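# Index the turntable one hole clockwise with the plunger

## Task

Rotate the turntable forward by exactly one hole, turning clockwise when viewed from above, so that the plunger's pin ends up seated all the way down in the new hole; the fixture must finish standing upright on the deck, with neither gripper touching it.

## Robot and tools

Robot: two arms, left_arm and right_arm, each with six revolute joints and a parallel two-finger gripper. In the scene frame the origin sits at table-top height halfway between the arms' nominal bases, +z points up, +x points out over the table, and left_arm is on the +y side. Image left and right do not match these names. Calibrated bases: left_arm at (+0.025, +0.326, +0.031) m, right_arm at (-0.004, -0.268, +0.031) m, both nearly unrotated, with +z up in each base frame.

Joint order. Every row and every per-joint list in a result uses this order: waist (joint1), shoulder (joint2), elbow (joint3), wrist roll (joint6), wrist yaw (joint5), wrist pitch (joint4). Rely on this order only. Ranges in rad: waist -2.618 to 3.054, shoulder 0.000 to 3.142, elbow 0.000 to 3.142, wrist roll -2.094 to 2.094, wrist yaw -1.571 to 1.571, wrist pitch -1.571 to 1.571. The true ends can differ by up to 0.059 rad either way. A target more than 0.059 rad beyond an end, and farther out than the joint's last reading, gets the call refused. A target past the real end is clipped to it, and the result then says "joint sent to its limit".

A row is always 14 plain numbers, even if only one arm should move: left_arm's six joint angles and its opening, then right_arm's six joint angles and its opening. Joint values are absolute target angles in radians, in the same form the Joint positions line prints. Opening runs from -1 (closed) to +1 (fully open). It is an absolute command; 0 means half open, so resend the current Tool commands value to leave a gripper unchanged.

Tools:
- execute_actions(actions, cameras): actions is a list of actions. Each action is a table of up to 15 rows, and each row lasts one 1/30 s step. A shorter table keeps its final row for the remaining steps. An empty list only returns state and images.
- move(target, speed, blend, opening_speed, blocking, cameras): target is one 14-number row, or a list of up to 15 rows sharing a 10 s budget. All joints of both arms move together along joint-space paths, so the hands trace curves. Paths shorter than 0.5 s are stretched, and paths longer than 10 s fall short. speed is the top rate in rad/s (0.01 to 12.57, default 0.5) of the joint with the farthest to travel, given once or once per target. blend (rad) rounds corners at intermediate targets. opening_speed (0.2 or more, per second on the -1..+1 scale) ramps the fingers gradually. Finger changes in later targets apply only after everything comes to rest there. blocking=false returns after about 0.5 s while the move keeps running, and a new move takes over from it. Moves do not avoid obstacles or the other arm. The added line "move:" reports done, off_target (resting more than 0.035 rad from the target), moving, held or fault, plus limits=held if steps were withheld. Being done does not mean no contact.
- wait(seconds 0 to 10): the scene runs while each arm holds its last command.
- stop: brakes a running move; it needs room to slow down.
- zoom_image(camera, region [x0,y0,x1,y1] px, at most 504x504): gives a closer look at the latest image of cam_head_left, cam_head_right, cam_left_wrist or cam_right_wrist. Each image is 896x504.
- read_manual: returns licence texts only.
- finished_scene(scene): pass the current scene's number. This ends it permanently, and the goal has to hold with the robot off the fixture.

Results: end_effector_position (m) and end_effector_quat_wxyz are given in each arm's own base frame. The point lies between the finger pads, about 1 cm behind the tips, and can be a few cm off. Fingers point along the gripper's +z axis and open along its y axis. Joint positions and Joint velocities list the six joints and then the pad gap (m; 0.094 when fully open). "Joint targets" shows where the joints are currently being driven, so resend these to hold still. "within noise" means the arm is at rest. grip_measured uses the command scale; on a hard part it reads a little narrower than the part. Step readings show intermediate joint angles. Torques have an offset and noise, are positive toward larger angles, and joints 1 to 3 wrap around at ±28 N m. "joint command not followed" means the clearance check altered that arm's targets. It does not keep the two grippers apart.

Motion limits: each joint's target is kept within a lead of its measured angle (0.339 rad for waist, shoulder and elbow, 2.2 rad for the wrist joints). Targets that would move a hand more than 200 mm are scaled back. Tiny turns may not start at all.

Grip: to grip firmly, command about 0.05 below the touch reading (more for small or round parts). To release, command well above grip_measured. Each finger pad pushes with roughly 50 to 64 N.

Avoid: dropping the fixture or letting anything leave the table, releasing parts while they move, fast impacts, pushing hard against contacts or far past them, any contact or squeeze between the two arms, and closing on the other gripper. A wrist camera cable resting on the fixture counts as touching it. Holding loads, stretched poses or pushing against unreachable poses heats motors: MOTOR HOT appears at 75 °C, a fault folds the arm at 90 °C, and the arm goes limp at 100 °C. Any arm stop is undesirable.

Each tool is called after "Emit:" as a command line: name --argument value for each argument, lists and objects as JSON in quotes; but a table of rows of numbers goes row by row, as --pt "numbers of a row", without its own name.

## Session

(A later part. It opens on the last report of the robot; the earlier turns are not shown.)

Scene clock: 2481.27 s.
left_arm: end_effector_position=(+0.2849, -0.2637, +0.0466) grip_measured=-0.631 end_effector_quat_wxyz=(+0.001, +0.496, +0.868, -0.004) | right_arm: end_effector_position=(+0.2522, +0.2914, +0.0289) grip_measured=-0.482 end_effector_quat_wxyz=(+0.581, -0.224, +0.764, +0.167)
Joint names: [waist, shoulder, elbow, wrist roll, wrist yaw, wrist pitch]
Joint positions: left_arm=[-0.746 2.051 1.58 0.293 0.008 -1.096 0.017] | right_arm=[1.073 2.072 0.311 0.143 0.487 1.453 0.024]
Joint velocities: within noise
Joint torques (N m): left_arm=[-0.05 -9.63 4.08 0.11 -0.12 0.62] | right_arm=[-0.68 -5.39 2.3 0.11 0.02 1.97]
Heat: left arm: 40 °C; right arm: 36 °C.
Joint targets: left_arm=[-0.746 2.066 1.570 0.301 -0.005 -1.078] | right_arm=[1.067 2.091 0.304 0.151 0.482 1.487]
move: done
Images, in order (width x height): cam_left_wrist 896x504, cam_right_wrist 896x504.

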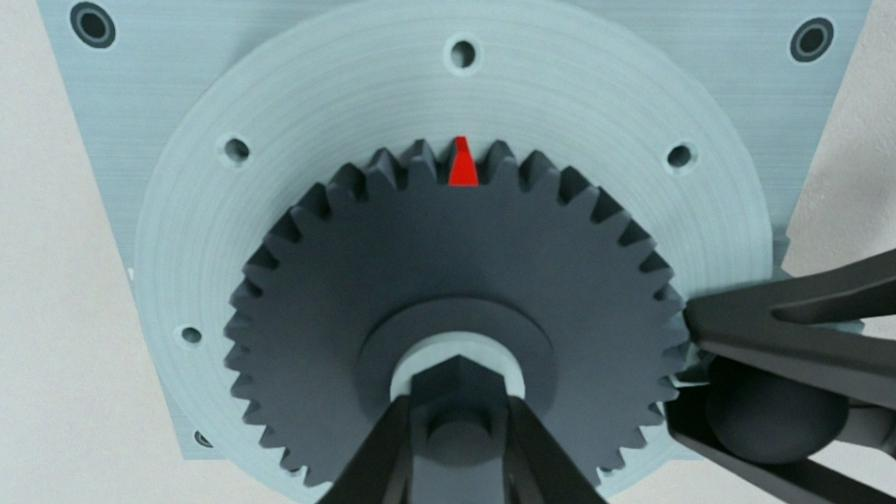

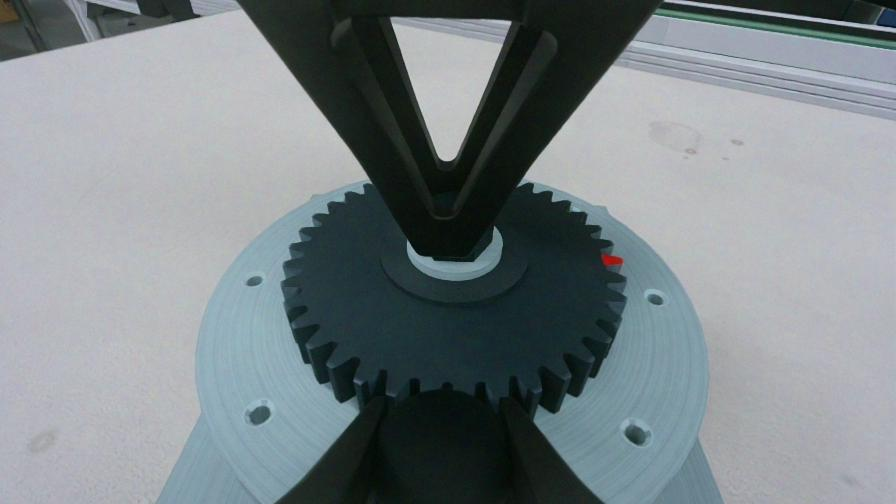

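Emit:
move --pt "-0.746 2.0655 1.5703 0.301 -0.005 -1.0776 -0.82 1.067 1.86 0.312 0.151 0.482 1.555 -0.8" --pt "-0.746 2.0655 1.5703 -0.93 -0.005 -1.0776 -0.82 1.067 1.86 0.312 0.151 0.482 1.555 -0.8" --pt "-0.746 2.0655 1.5703 -0.93 -0.005 -1.0776 -0.82 1.067 2.03 0.312 0.151 0.482 1.43 0.0" --pt "-0.746 2.0655 1.5703 -1.53 -0.005 -1.0776 -0.82 1.067 2.03 0.312 0.151 0.482 1.43 0.0" --speed '[0.4, 0.8, 0.4, 0.4]' --cameras '["cam_left_wrist", "cam_right_wrist"]'

Scene clock: 2499.10 s.
left_arm: end_effector_position=(+0.2934, -0.2585, +0.0468) grip_measured=-0.818 end_effector_quat_wxyz=(+0.018, -0.378, +0.925, +0.000) | right_arm: end_effector_position=(+0.2533, +0.2897, +0.0377) grip_measured=-0.002 end_effector_quat_wxyz=(+0.581, -0.219, +0.765, +0.171)
Joint names: [waist, shoulder, elbow, wrist roll, wrist yaw, wrist pitch]
Joint positions: left_arm=[-0.74 2.051 1.58 -1.516 -0.033 -1.085 0.009] | right_arm=[1.066 2.013 0.302 0.151 0.481 1.406 0.047]
Joint velocities: within noise
Joint torques (N m): left_arm=[-0.54 -9.66 4.05 -0.14 0.25 0.53] | right_arm=[0.1 -5.29 4.15 0.02 0.07 1.9]
Heat: left arm: 40 °C; right arm: 39 °C.
Joint targets: left_arm=[-0.746 2.066 1.570 -1.530 -0.005 -1.078] | right_arm=[1.067 2.030 0.312 0.151 0.482 1.430]
move: done; target 3's new numbers were sent with right_arm's wrist pitch 0.037 rad from that target
Images, in order (width x height): cam_left_wrist 896x504, cam_right_wrist 896x504.

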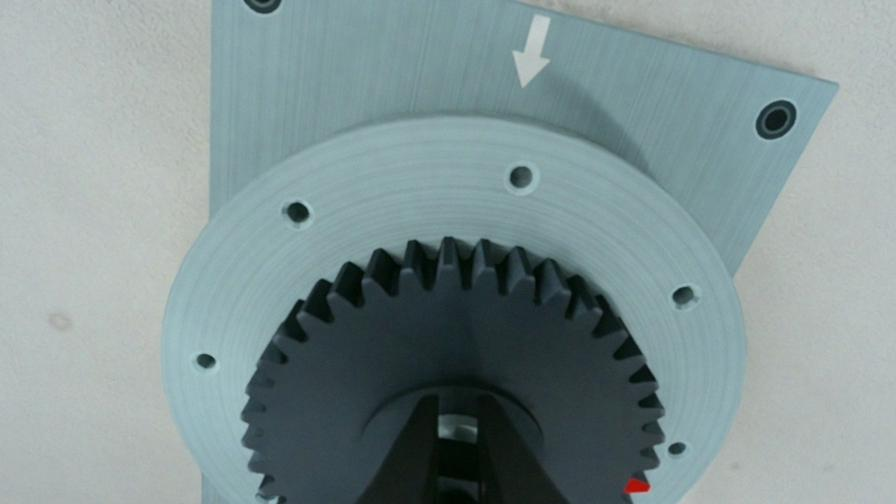

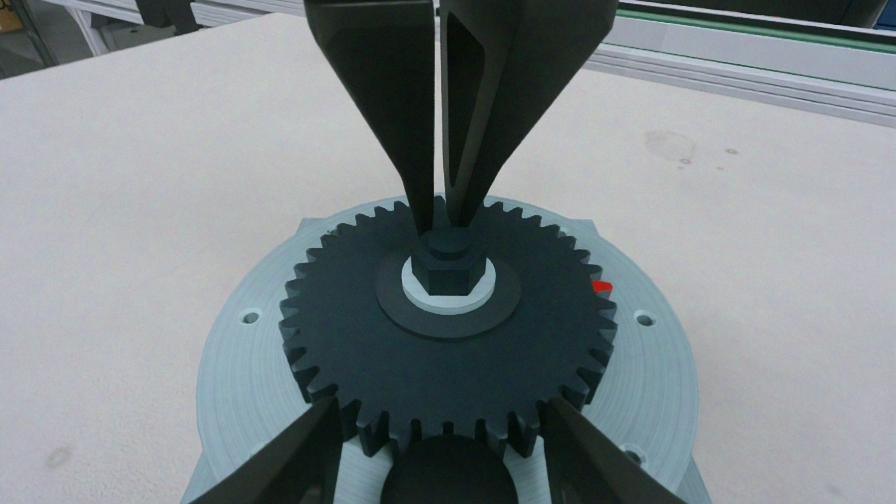

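Emit:
move --pt "-0.746 2.0655 1.5703 -1.53 -0.005 -1.0776 -0.4 1.067 2.03 0.312 0.151 0.482 1.43 0.0" --pt "-0.746 1.82 1.5703 -1.53 -0.005 -1.0776 -0.4 1.067 2.03 0.312 0.151 0.482 1.43 0.0" --speed 0.5 --cameras '["cam_left_wrist", "cam_right_wrist"]'

Scene clock: 2520.43 s.
left_arm: end_effector_position=(+0.2954, -0.2671, +0.1286) grip_measured=-0.402 end_effector_quat_wxyz=(+0.052, -0.378, +0.918, -0.104) | right_arm: end_effector_position=(+0.2533, +0.2897, +0.0377) grip_measured=-0.002 end_effector_quat_wxyz=(+0.581, -0.219, +0.765, +0.171)
Joint names: [waist, shoulder, elbow, wrist roll, wrist yaw, wrist pitch]
Joint positions: left_arm=[-0.74 1.833 1.58 -1.52 -0.005 -1.084 0.028] | right_arm=[1.066 2.013 0.302 0.151 0.481 1.406 0.047]
Joint velocities: within noise
Joint torques (N m): left_arm=[-0.53 -10.66 4.59 -0.08 -0.01 0.96] | right_arm=[0.02 -5.3 4.18 0.03 0.07 1.9]
Heat: left arm: 41 °C; right arm: 39 °C.
Joint targets: left_arm=[-0.746 1.820 1.570 -1.530 -0.005 -1.077] | right_arm=[1.067 2.030 0.312 0.151 0.482 1.430]
move: done
Images, in order (width x height): cam_left_wrist 896x504, cam_right_wrist 896x504.

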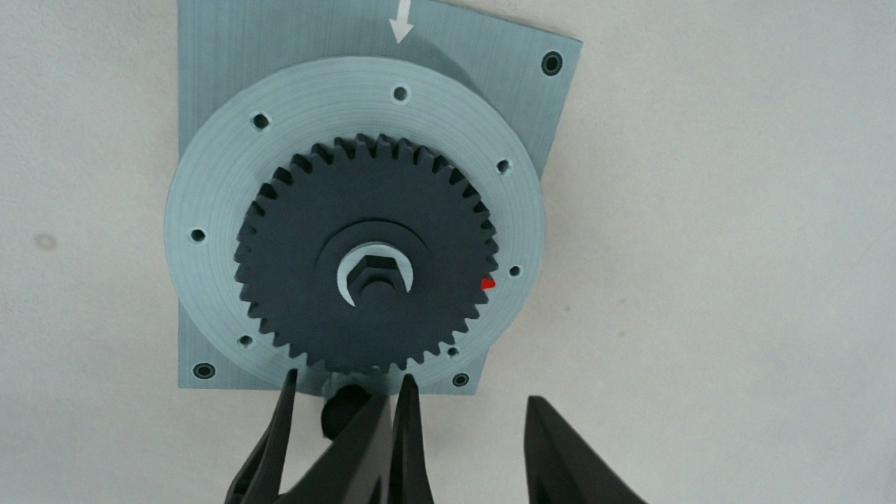

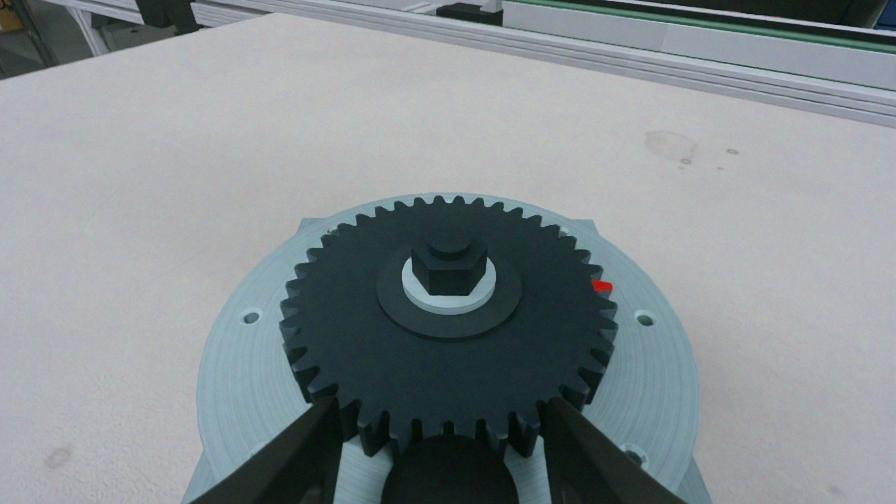

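Emit:
move --pt "-0.65 1.82 1.78 0.22 0.02 -1.40 0.2 0.98 1.50 0.22 0.1 0.40 0.80 0.1" --pt "-0.746 2.0393 1.7027 0.301 -0.005 -1.2432 0.2 1.069 1.66 0.373 0.195 0.483 0.913 0.1" --speed 1.0 --cameras '["cam_left_wrist", "cam_right_wrist"]'

Scene clock: 2589.07 s.
left_arm: end_effector_position=(+0.2808, -0.2605, +0.0786) grip_measured=+0.198 end_effector_quat_wxyz=(-0.017, +0.497, +0.868, +0.004) | right_arm: end_effector_position=(+0.2540, +0.2924, +0.0782) grip_measured=+0.098 end_effector_quat_wxyz=(+0.555, -0.225, +0.785, +0.161)
Joint names: [waist, shoulder, elbow, wrist roll, wrist yaw, wrist pitch]
Joint positions: left_arm=[-0.75 2.047 1.703 0.29 0.001 -1.262 0.056] | right_arm=[1.063 1.646 0.361 0.183 0.471 0.903 0.052]
Joint velocities: within noise
Joint torques (N m): left_arm=[0.32 -11.77 4.92 0.14 -0.05 0.55] | right_arm=[0.53 -4.42 7.19 0.13 0.2 1.74]
Heat: left arm: 42 °C; right arm: 40 °C.
Joint targets: left_arm=[-0.746 2.039 1.703 0.301 -0.005 -1.243] | right_arm=[1.069 1.660 0.373 0.195 0.483 0.913]
move: done
Images, in order (width x height): cam_left_wrist 896x504, cam_right_wrist 896x504.

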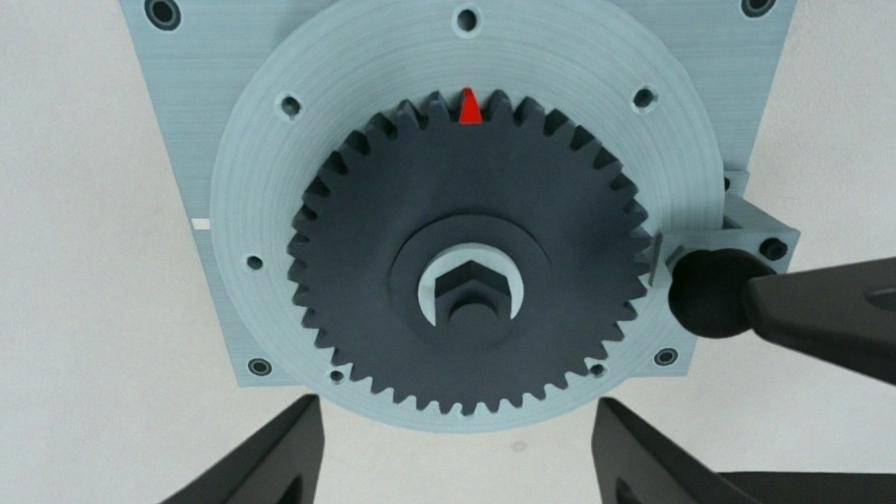

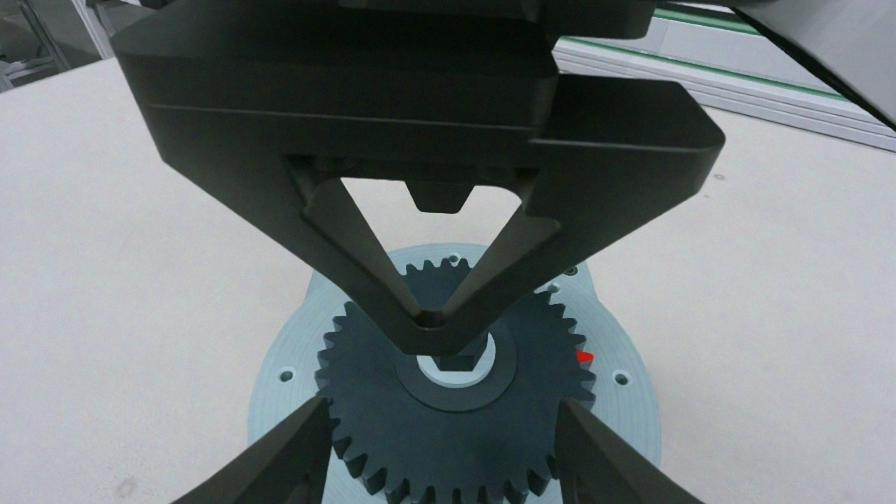

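Emit:
move --pt "-0.66 1.96 1.65 0.25 0.02 -1.165 0.2 1.125 1.63 0.42 0.195 0.53 0.85 0.1" --pt "-0.756 2.0626 1.5661 0.301 -0.005 -1.0762 0.2 1.054 1.959 0.32 0.195 0.459 1.251 0.1" --pt "-0.756 2.0626 1.5661 0.301 -0.005 -1.0762 -0.8 1.054 1.959 0.32 0.195 0.459 1.251 -0.8" --speed 0.6 --opening_speed 1.0 --cameras '["cam_left_wrist", "cam_right_wrist"]'

Scene clock: 2615.20 s.
left_arm: end_effector_position=(+0.2816, -0.2664, +0.0470) grip_measured=-0.630 end_effector_quat_wxyz=(+0.001, +0.500, +0.866, -0.005) | right_arm: end_effector_position=(+0.2536, +0.2898, +0.0317) grip_measured=-0.470 end_effector_quat_wxyz=(+0.555, -0.223, +0.785, +0.162)
Joint names: [waist, shoulder, elbow, wrist roll, wrist yaw, wrist pitch]
Joint positions: left_arm=[-0.756 2.048 1.577 0.291 0.009 -1.095 0.017] | right_arm=[1.059 1.943 0.323 0.186 0.468 1.24 0.025]
Joint velocities: within noise
Joint torques (N m): left_arm=[-0.03 -9.59 4.07 0.11 -0.13 0.63] | right_arm=[-0.57 -5.27 3.64 0.11 -0.01 1.76]
Heat: left arm: 42 °C; right arm: 38 °C.
Joint targets: left_arm=[-0.756 2.063 1.566 0.301 -0.005 -1.076] | right_arm=[1.054 1.959 0.320 0.195 0.459 1.251]
move: done
Images, in order (width x height): cam_left_wrist 896x504, cam_right_wrist 896x504.

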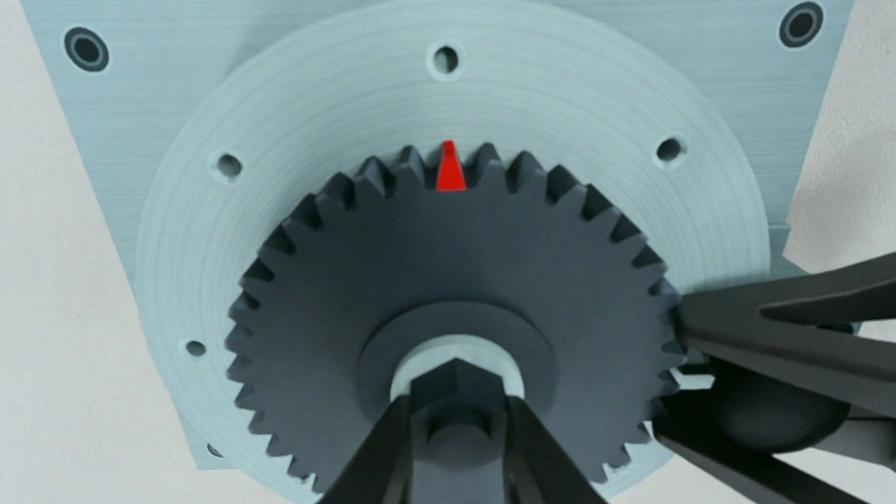

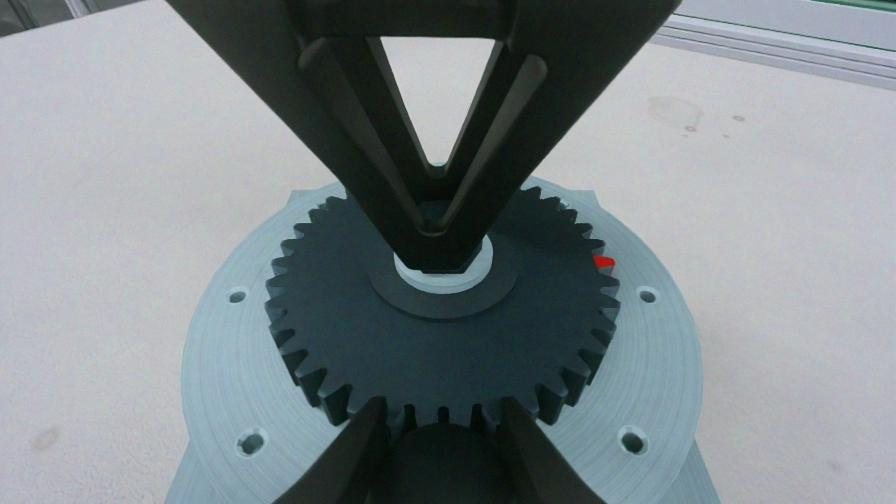

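Emit:
move --target '[-0.756, 2.0626, 1.5661, 0.301, -0.005, -1.0762, -0.8, 1.054, 1.80, 0.325, 0.195, 0.459, 1.50, -0.8]' --speed 0.4 --cameras '["cam_right_wrist"]'

Scene clock: 2626.40 s.
left_arm: end_effector_position=(+0.2816, -0.2665, +0.0470) grip_measured=-0.631 end_effector_quat_wxyz=(+0.001, +0.500, +0.866, -0.005) | right_arm: end_effector_position=(+0.2529, +0.2898, +0.0432) grip_measured=-0.505 end_effector_quat_wxyz=(+0.560, -0.220, +0.779, +0.176)
Joint names: [waist, shoulder, elbow, wrist roll, wrist yaw, wrist pitch]
Joint positions: left_arm=[-0.756 2.048 1.577 0.291 0.01 -1.095 0.017] | right_arm=[1.052 1.895 0.308 0.187 0.446 1.235 0.023]
Joint velocities: within noise
Joint torques (N m): left_arm=[-0.06 -9.57 4.03 0.13 -0.13 0.63] | right_arm=[0.14 -13.93 5.7 0.11 0.2 4.09]
Heat: left arm: 41 °C; right arm: 38 °C.
Joint targets: left_arm=[-0.756 2.063 1.566 0.301 -0.005 -1.076] | right_arm=[1.054 1.800 0.325 0.195 0.459 1.500]
move: off_target (right_arm); right_arm: the wrist pitch is farthest, 0.265 rad from its target
Images, in order (width x height): cam_right_wrist 896x504.

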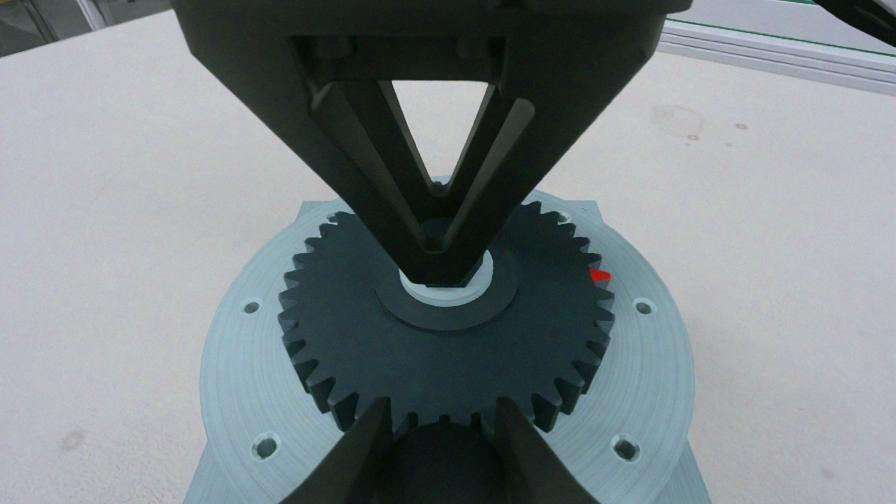

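Emit:
move --pt "-0.756 2.0626 1.5661 -0.93 -0.005 -1.0762 -0.8 1.054 1.80 0.325 0.195 0.459 1.50 -0.8" --pt "-0.756 2.0626 1.5661 -0.93 -0.005 -1.0762 -0.8 1.054 1.92 0.32 0.195 0.459 1.26 0.0" --pt "-0.756 2.0626 1.5661 -1.53 -0.005 -1.0762 -0.8 1.054 1.92 0.32 0.195 0.459 1.26 0.0" --speed '[0.7, 0.4, 0.4]' --cameras '["cam_left_wrist", "cam_right_wrist"]'

Scene clock: 2642.00 s.
left_arm: end_effector_position=(+0.2814, -0.2685, +0.0470) grip_measured=-0.632 end_effector_quat_wxyz=(-0.005, -0.348, +0.937, -0.008) | right_arm: end_effector_position=(+0.2534, +0.2893, +0.0420) grip_measured=-0.002 end_effector_quat_wxyz=(+0.561, -0.219, +0.779, +0.175)
Joint names: [waist, shoulder, elbow, wrist roll, wrist yaw, wrist pitch]
Joint positions: left_arm=[-0.757 2.048 1.577 -1.467 0.017 -1.09 0.017] | right_arm=[1.052 1.905 0.308 0.187 0.45 1.246 0.047]
Joint velocities: within noise
Joint torques (N m): left_arm=[0.03 -9.61 4.04 -0.72 -0.2 0.58] | right_arm=[0.09 -5.15 5.19 0.11 0.16 1.8]
Heat: left arm: 40 °C; right arm: 48 °C.
Joint targets: left_arm=[-0.756 2.063 1.566 -1.530 -0.005 -1.076] | right_arm=[1.054 1.920 0.320 0.195 0.459 1.260]
move: off_target (left_arm); left_arm: the wrist roll is farthest, 0.063 rad from its target
Images, in order (width x height): cam_left_wrist 896x504, cam_right_wrist 896x504.

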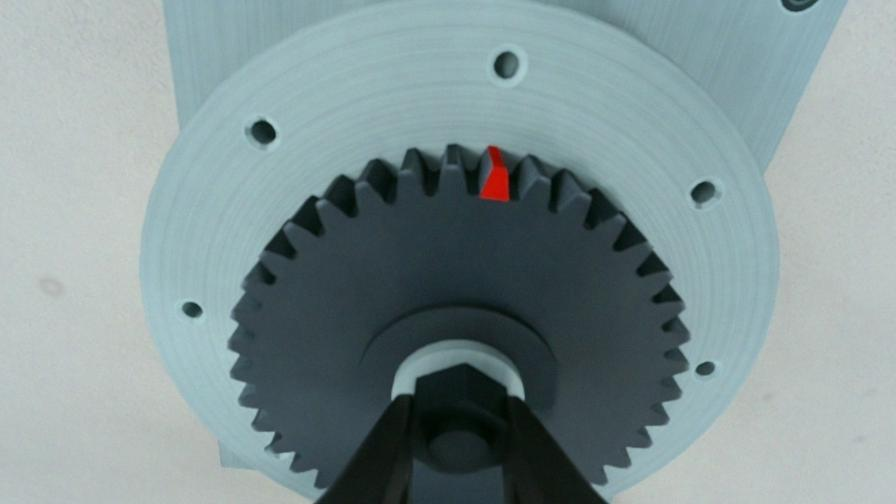

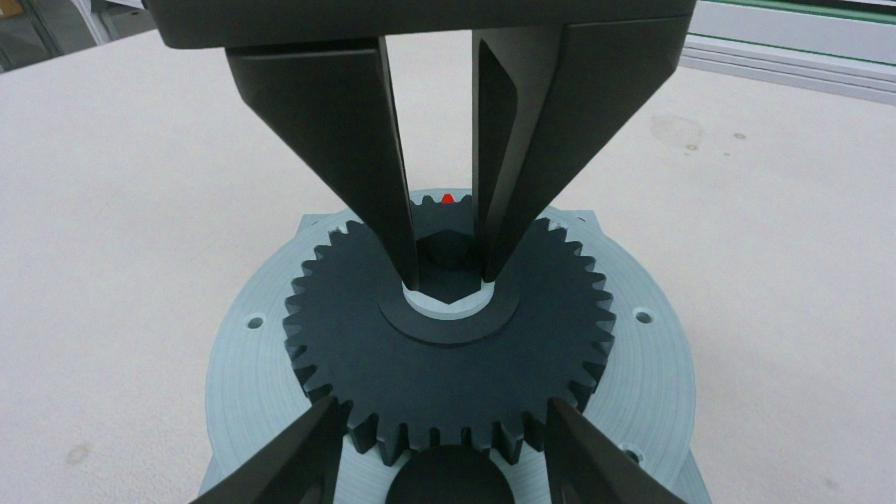

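Emit:
move --pt "-0.756 2.0626 1.5661 -1.47 -0.005 -1.0762 0.1 1.054 1.92 0.32 0.195 0.459 1.26 0.1" --pt "-0.756 1.82 1.5661 -1.47 -0.005 -1.0762 0.1 1.054 1.65 0.32 0.195 0.459 1.26 0.1" --pt "-0.5 1.82 1.5661 -1.0 -0.005 -1.0762 0.1 0.8 1.55 0.32 0.195 0.459 1.26 0.1" --speed 0.7 --cameras '["cam_left_wrist", "cam_right_wrist", "cam_head_left"]'

Emit:
zoom_image --camera "cam_head_left" --region '[380, 260, 500, 380]'

Scene clock: 2654.90 s.
left_arm: end_effector_position=(+0.3478, -0.1897, +0.1290) grip_measured=+0.098 end_effector_quat_wxyz=(+0.084, -0.251, +0.961, -0.081) | right_arm: end_effector_position=(+0.3200, +0.2226, +0.1671) grip_measured=+0.098 end_effector_quat_wxyz=(+0.681, -0.059, +0.705, +0.188)
Joint names: [waist, shoulder, elbow, wrist roll, wrist yaw, wrist pitch]
Joint positions: left_arm=[-0.5 1.826 1.572 -1.012 0.004 -1.084 0.052] | right_arm=[0.807 1.571 0.308 0.187 0.454 1.261 0.052]
Joint velocities: within noise
Joint torques (N m): left_arm=[-0.01 -9.88 4.81 0.16 -0.08 0.97] | right_arm=[-0.72 -6.64 7.27 0.09 0.04 1.67]
Heat: left arm: 40 °C; right arm: 44 °C.
Joint targets: left_arm=[-0.500 1.820 1.566 -1.000 -0.005 -1.076] | right_arm=[0.800 1.550 0.320 0.195 0.459 1.260]
move: done
Images, in order (width x height): cam_head_left 896x504, cam_left_wrist 896x504, cam_right_wrist 896x504.

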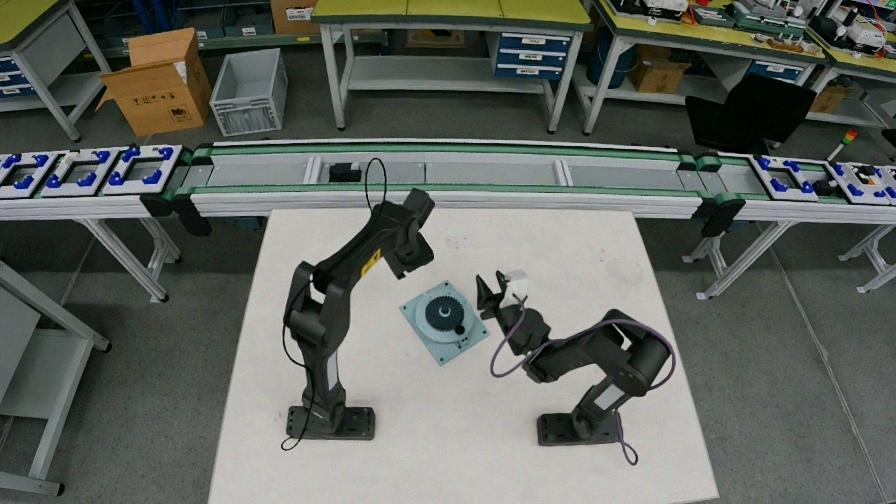

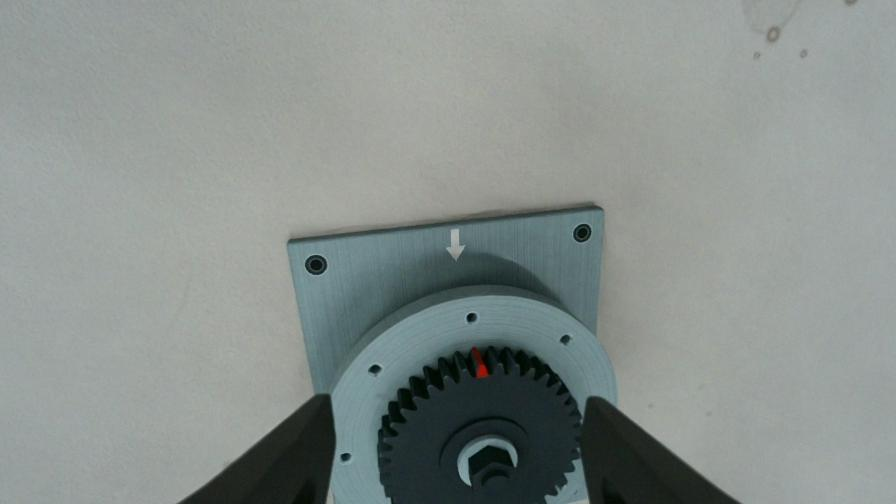

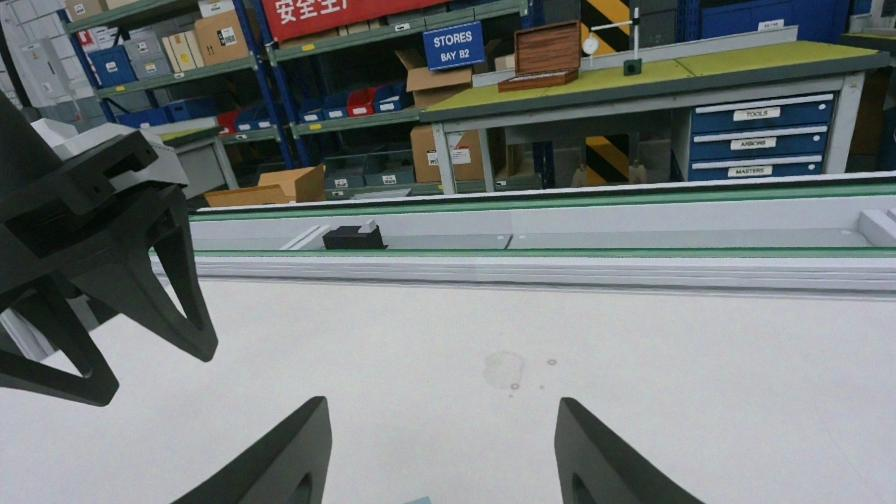

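Scaled by 4.200 from the camera's 896x504 image, which has a finer 1280x720 frame.

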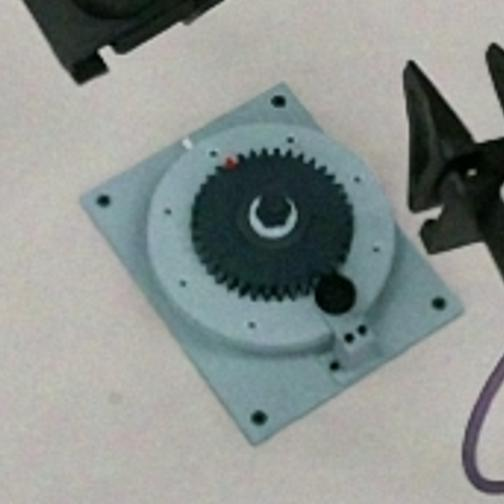

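Emit:
move --pt "-0.66 1.82 1.79 -0.38 0.02 -1.40 0.2 0.95 1.48 0.20 0.1 0.35 0.80 0.1" --pt "-0.760 2.0233 1.7135 -0.293 -0.005 -1.240 0.2 1.0514 1.61 0.318 0.173 0.421 0.917 0.1" --speed 1.2 --cameras '["cam_left_wrist", "cam_right_wrist"]'

Scene clock: 2694.90 s.
left_arm: end_effector_position=(+0.2795, -0.2680, +0.0871) grip_measured=+0.198 end_effector_quat_wxyz=(-0.003, +0.229, +0.973, +0.000) | right_arm: end_effector_position=(+0.2455, +0.2839, +0.0758) grip_measured=+0.098 end_effector_quat_wxyz=(+0.546, -0.245, +0.782, +0.172)
Joint names: [waist, shoulder, elbow, wrist roll, wrist yaw, wrist pitch]
Joint positions: left_arm=[-0.765 2.031 1.714 -0.304 0.004 -1.259 0.056] | right_arm=[1.045 1.597 0.305 0.161 0.409 0.907 0.052]
Joint velocities: within noise
Joint torques (N m): left_arm=[0.42 -11.64 4.9 0.12 -0.09 0.63] | right_arm=[0.49 -4.05 7.19 0.13 0.19 1.76]
Heat: left arm: 40 °C; right arm: 40 °C.
Joint targets: left_arm=[-0.760 2.023 1.713 -0.293 -0.005 -1.240] | right_arm=[1.052 1.610 0.318 0.173 0.421 0.917]
move: done
Images, in order (width x height): cam_left_wrist 896x504, cam_right_wrist 896x504.

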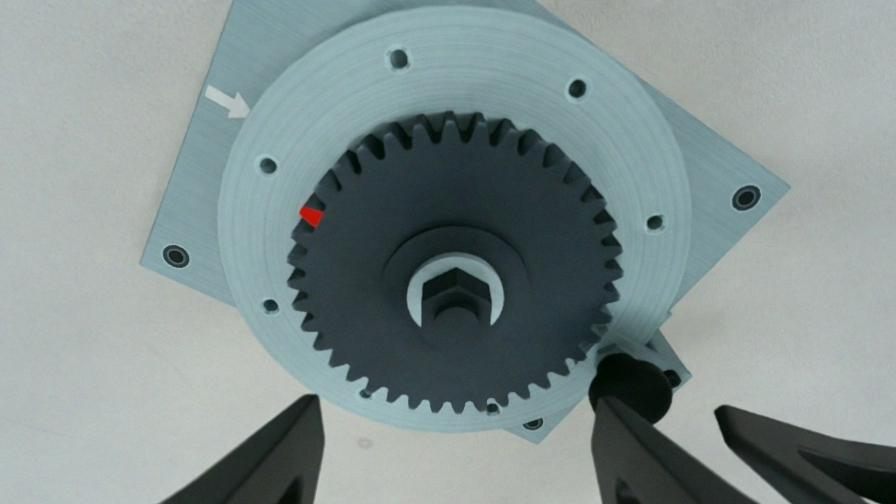

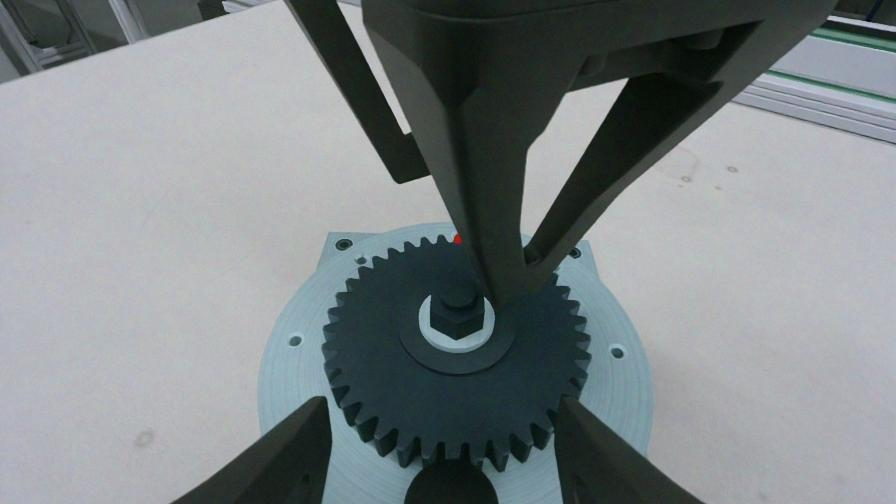

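Emit:
move --pt "-0.68 1.96 1.65 -0.34 0.02 -1.16 0.2 1.10 1.59 0.36 0.173 0.47 0.86 0.1" --pt "-0.760 2.0667 1.5637 -0.293 -0.005 -1.0747 0.2 1.035 1.94 0.2686 0.173 0.398 1.273 0.1" --pt "-0.760 2.0667 1.5637 -0.293 -0.005 -1.0747 -0.8 1.035 1.94 0.2686 0.173 0.398 1.273 -0.8" --speed 0.6 --opening_speed 1.0 --cameras '["cam_left_wrist", "cam_right_wrist"]'

Scene clock: 2724.80 s.
left_arm: end_effector_position=(+0.2810, -0.2676, +0.0448) grip_measured=-0.626 end_effector_quat_wxyz=(-0.001, +0.227, +0.974, -0.005) | right_arm: end_effector_position=(+0.2456, +0.2832, +0.0286) grip_measured=-0.486 end_effector_quat_wxyz=(+0.544, -0.244, +0.784, +0.171)
Joint names: [waist, shoulder, elbow, wrist roll, wrist yaw, wrist pitch]
Joint positions: left_arm=[-0.759 2.052 1.574 -0.301 0.01 -1.089 0.018] | right_arm=[1.043 1.924 0.275 0.165 0.408 1.259 0.024]
Joint velocities: within noise
Joint torques (N m): left_arm=[-0.13 -9.63 4.05 0.09 -0.13 0.58] | right_arm=[-0.91 -4.9 3.07 0.09 -0.04 1.8]
Heat: left arm: 40 °C; right arm: 41 °C.
Joint targets: left_arm=[-0.760 2.067 1.564 -0.293 -0.005 -1.075] | right_arm=[1.035 1.940 0.268 0.173 0.398 1.273]
move: done
Images, in order (width x height): cam_left_wrist 896x504, cam_right_wrist 896x504.

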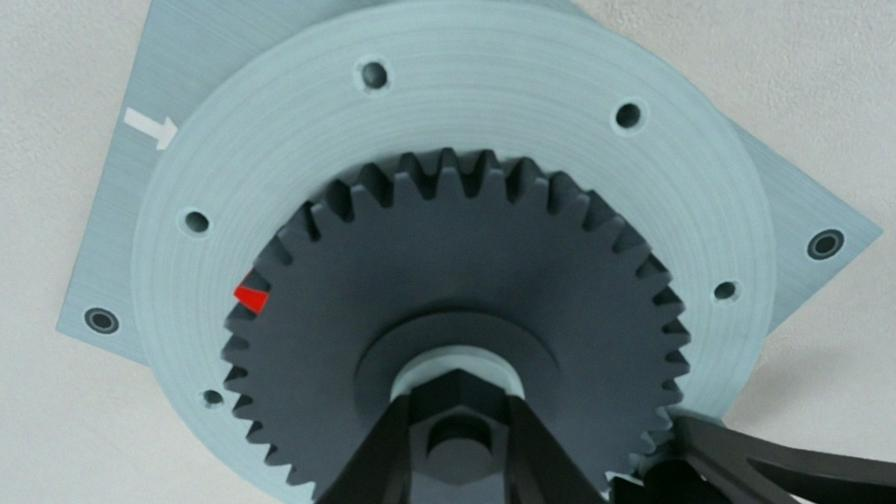

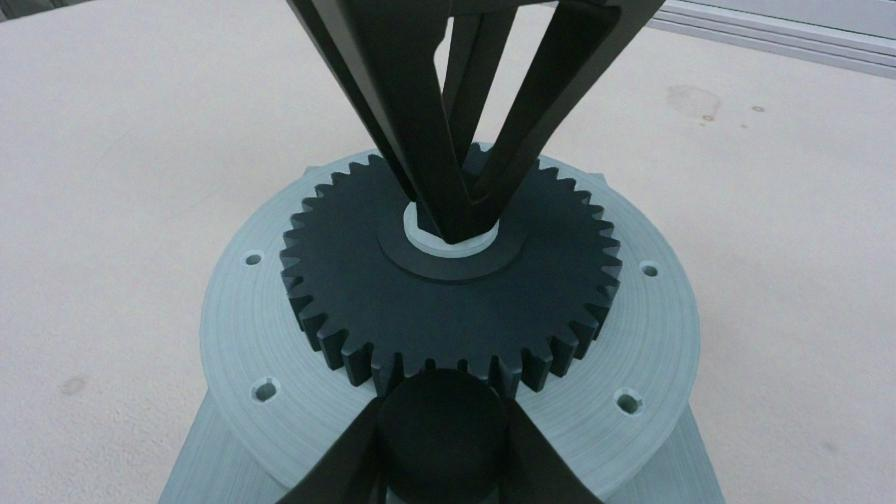

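Emit:
move --pt "-0.760 2.0667 1.5637 -0.293 -0.005 -1.0747 -0.82 1.035 1.79 0.275 0.173 0.398 1.52 -0.8" --pt "-0.760 2.0667 1.5637 -0.76 -0.005 -1.0747 -0.82 1.035 1.79 0.275 0.173 0.398 1.52 -0.8" --pt "-0.760 2.0667 1.5637 -0.76 -0.005 -1.0747 -0.82 1.035 1.90 0.275 0.173 0.398 1.28 0.0" --pt "-0.760 2.0667 1.5637 -1.33 -0.005 -1.0747 -0.82 1.035 1.90 0.275 0.173 0.398 1.28 0.0" --speed '[0.5, 0.7, 0.5, 0.4]' --cameras '["cam_left_wrist", "cam_right_wrist"]'

Scene clock: 2746.07 s.
left_arm: end_effector_position=(+0.2807, -0.2687, +0.0448) grip_measured=-0.627 end_effector_quat_wxyz=(-0.003, -0.248, +0.969, -0.006) | right_arm: end_effector_position=(+0.2456, +0.2841, +0.0389) grip_measured=-0.002 end_effector_quat_wxyz=(+0.551, -0.241, +0.778, +0.185)
Joint names: [waist, shoulder, elbow, wrist roll, wrist yaw, wrist pitch]
Joint positions: left_arm=[-0.761 2.052 1.574 -1.262 0.012 -1.087 0.018] | right_arm=[1.036 1.888 0.264 0.165 0.388 1.265 0.047]
Joint velocities: within noise
Joint torques (N m): left_arm=[0.08 -9.59 4.03 -0.71 -0.15 0.55] | right_arm=[-0.16 -5.08 4.94 0.11 0.16 1.82]
Heat: left arm: 41 °C; right arm: 43 °C.
Joint targets: left_arm=[-0.760 2.067 1.564 -1.330 -0.005 -1.075] | right_arm=[1.035 1.900 0.275 0.173 0.398 1.280]
move: off_target (left_arm); target 3's new numbers were sent with right_arm's wrist pitch 0.042 rad from that target; left_arm: the wrist roll is farthest, 0.068 rad from its target
Images, in order (width x height): cam_left_wrist 896x504, cam_right_wrist 896x504.

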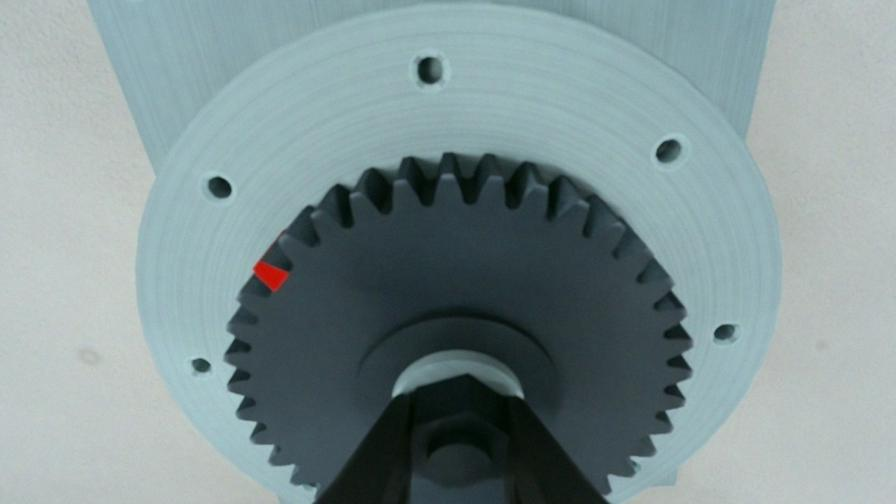

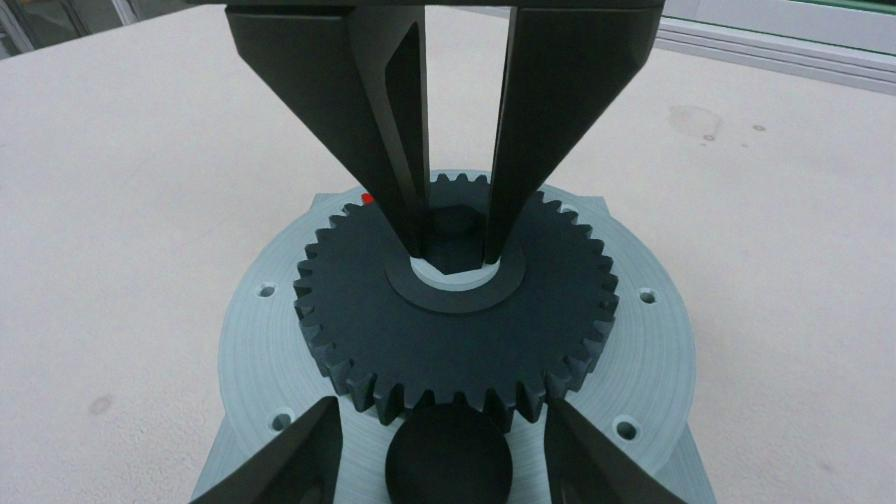

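Emit:
move --pt "-0.760 2.0667 1.5637 -1.27 -0.005 -1.0747 0.1 1.035 1.90 0.275 0.173 0.398 1.28 0.1" --pt "-0.760 1.82 1.5637 -1.27 -0.005 -1.0747 0.1 1.035 1.65 0.275 0.173 0.398 1.28 0.1" --pt "-0.2 1.75 1.2 -0.5 -0.005 -0.4 0.5 0.3 1.55 0.32 0.15 0.3 1.2 0.5" --speed 0.9 --cameras '["cam_head_left"]'

Emit:
zoom_image --camera "cam_head_left" --region '[380, 260, 500, 380]'

Scene clock: 2765.07 s.
left_arm: end_effector_position=(+0.4428, -0.0857, +0.0868) grip_measured=+0.498 end_effector_quat_wxyz=(+0.269, -0.152, +0.946, -0.098) | right_arm: end_effector_position=(+0.3878, +0.0657, +0.1524) grip_measured=+0.498 end_effector_quat_wxyz=(+0.686, +0.054, +0.724, +0.045)
Joint names: [waist, shoulder, elbow, wrist roll, wrist yaw, wrist pitch]
Joint positions: left_arm=[-0.194 1.785 1.214 -0.512 -0.002 -0.419 0.07] | right_arm=[0.306 1.571 0.302 0.158 0.314 1.211 0.07]
Joint velocities: within noise
Joint torques (N m): left_arm=[-0.53 -12.71 4.4 0.14 -0.04 1.72] | right_arm=[-0.62 -6.67 7.95 -0.07 -0.13 1.63]
Heat: left arm: 41 °C; right arm: 42 °C.
Joint targets: left_arm=[-0.200 1.750 1.200 -0.500 -0.005 -0.400] | right_arm=[0.300 1.550 0.320 0.150 0.300 1.200]
move: done
Images, in order (width x height): cam_head_left 896x504.

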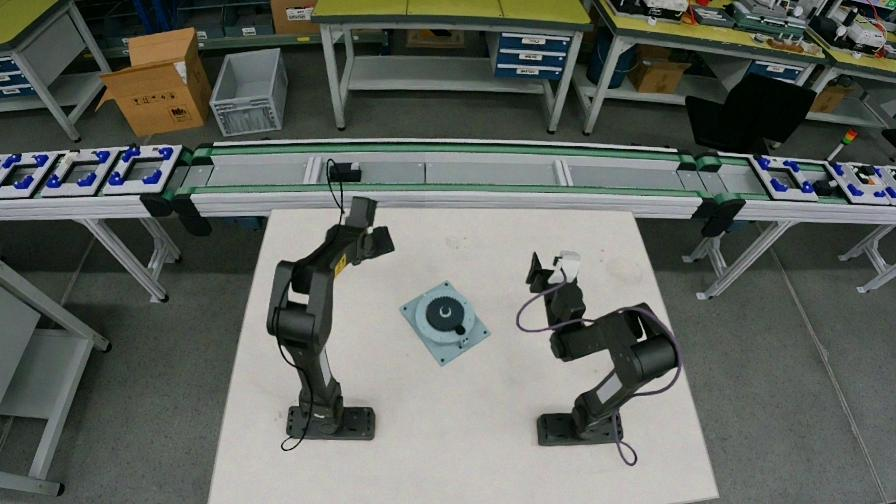

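Scaled by 4.200 from the camera's 896x504 image, which has a finer 1280x720 frame.

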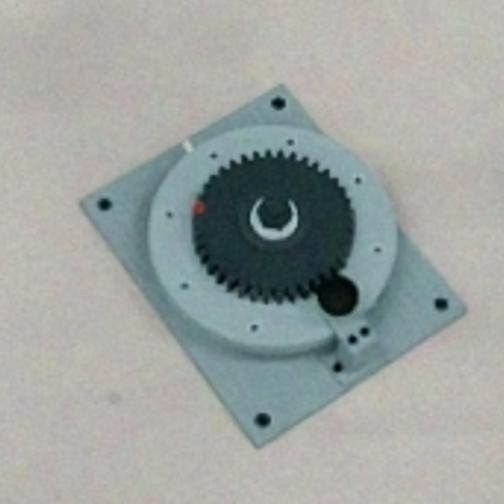

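Emit:
move --pt "-0.66 1.82 1.79 -1.15 0.02 -1.40 0.2 0.95 1.48 0.20 0.1 0.35 0.80 0.1" --pt "-0.763 2.0241 1.7147 -1.076 -0.005 -1.2404 0.2 1.074 1.6253 0.335 0.1905 0.469 0.916 0.1" --speed 1.2 --cameras '["cam_left_wrist", "cam_right_wrist"]'

Scene clock: 2792.53 s.
left_arm: end_effector_position=(+0.2790, -0.2703, +0.0876) grip_measured=+0.202 end_effector_quat_wxyz=(-0.003, -0.158, +0.987, -0.002) | right_arm: end_effector_position=(+0.2464, +0.2869, +0.0778) grip_measured=+0.102 end_effector_quat_wxyz=(+0.552, -0.233, +0.783, +0.166)
Joint names: [waist, shoulder, elbow, wrist roll, wrist yaw, wrist pitch]
Joint positions: left_arm=[-0.769 2.031 1.715 -1.086 0.008 -1.256 0.056] | right_arm=[1.068 1.612 0.323 0.179 0.457 0.906 0.052]
Joint velocities: within noise
Joint torques (N m): left_arm=[0.42 -11.64 4.85 0.12 -0.11 0.57] | right_arm=[0.5 -4.16 7.16 0.12 0.2 1.76]
Heat: left arm: 40 °C; right arm: 41 °C.
Joint targets: left_arm=[-0.763 2.024 1.715 -1.076 -0.005 -1.240] | right_arm=[1.074 1.625 0.335 0.191 0.469 0.916]
move: done
Images, in order (width x height): cam_left_wrist 896x504, cam_right_wrist 896x504.

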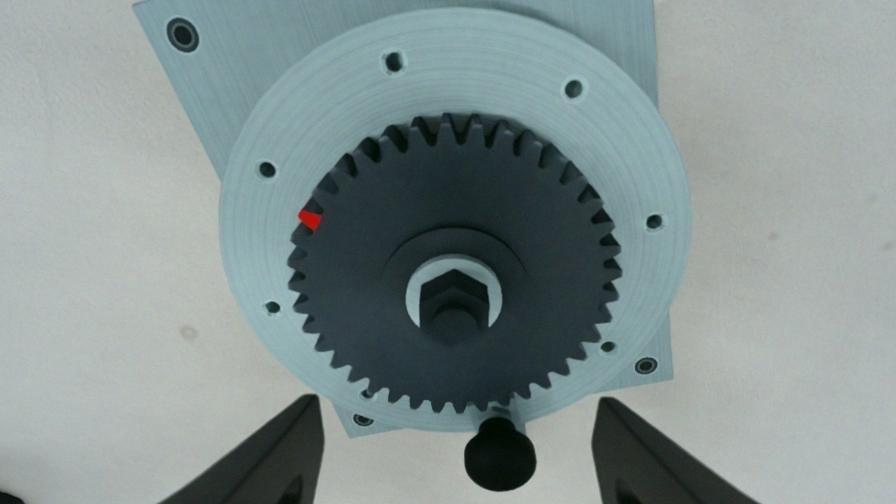

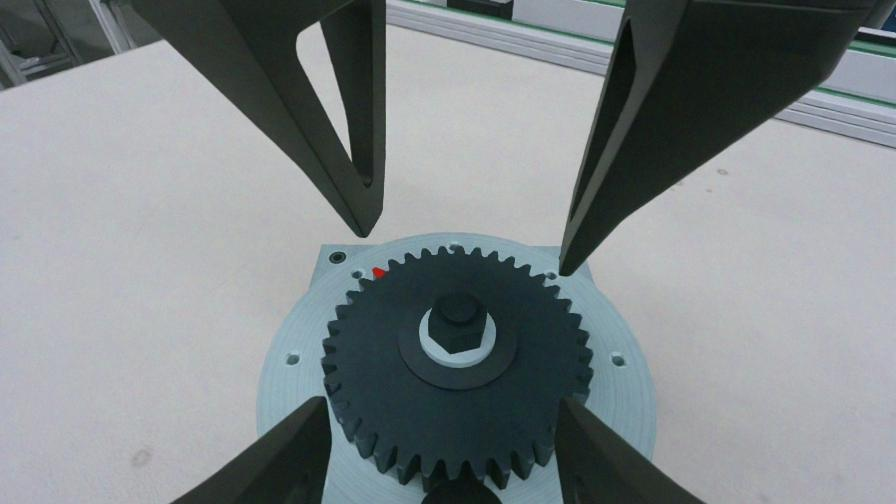

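Emit:
move --pt "-0.68 1.965 1.655 -1.12 0.02 -1.16 0.2 1.115 1.60 0.37 0.19 0.51 0.86 0.1" --pt "-0.763 2.0712 1.5702 -1.076 -0.005 -1.0768 0.2 1.048 1.945 0.283 0.1905 0.435 1.264 0.1" --pt "-0.763 2.0712 1.5702 -1.076 -0.005 -1.0768 -0.8 1.048 1.945 0.283 0.1905 0.435 1.264 -0.8" --speed 0.7 --opening_speed 1.2 --cameras '["cam_left_wrist", "cam_right_wrist"]'

Scene clock: 2827.37 s.
left_arm: end_effector_position=(+0.2826, -0.2682, +0.0447) grip_measured=-0.629 end_effector_quat_wxyz=(-0.002, -0.163, +0.987, -0.004) | right_arm: end_effector_position=(+0.2481, +0.2841, +0.0298) grip_measured=-0.486 end_effector_quat_wxyz=(+0.549, -0.231, +0.786, +0.166)
Joint names: [waist, shoulder, elbow, wrist roll, wrist yaw, wrist pitch]
Joint positions: left_arm=[-0.758 2.057 1.58 -1.085 0.008 -1.09 0.017] | right_arm=[1.056 1.929 0.289 0.182 0.446 1.251 0.024]
Joint velocities: within noise
Joint torques (N m): left_arm=[-0.44 -9.69 4.05 0.12 -0.11 0.57] | right_arm=[-0.76 -5.01 3.19 0.11 -0.02 1.78]
Heat: left arm: 40 °C; right arm: 41 °C.
Joint targets: left_arm=[-0.763 2.071 1.570 -1.076 -0.005 -1.077] | right_arm=[1.048 1.945 0.283 0.190 0.435 1.264]
move: done
Images, in order (width x height): cam_left_wrist 896x504, cam_right_wrist 896x504.

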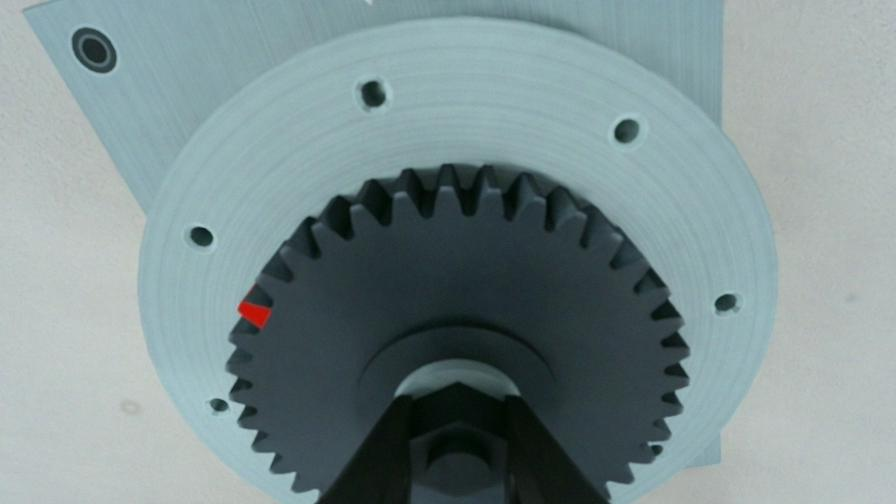

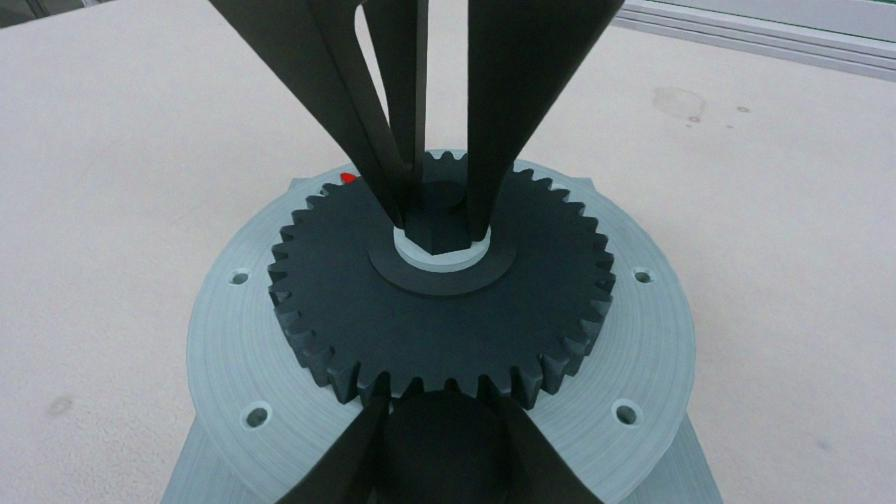

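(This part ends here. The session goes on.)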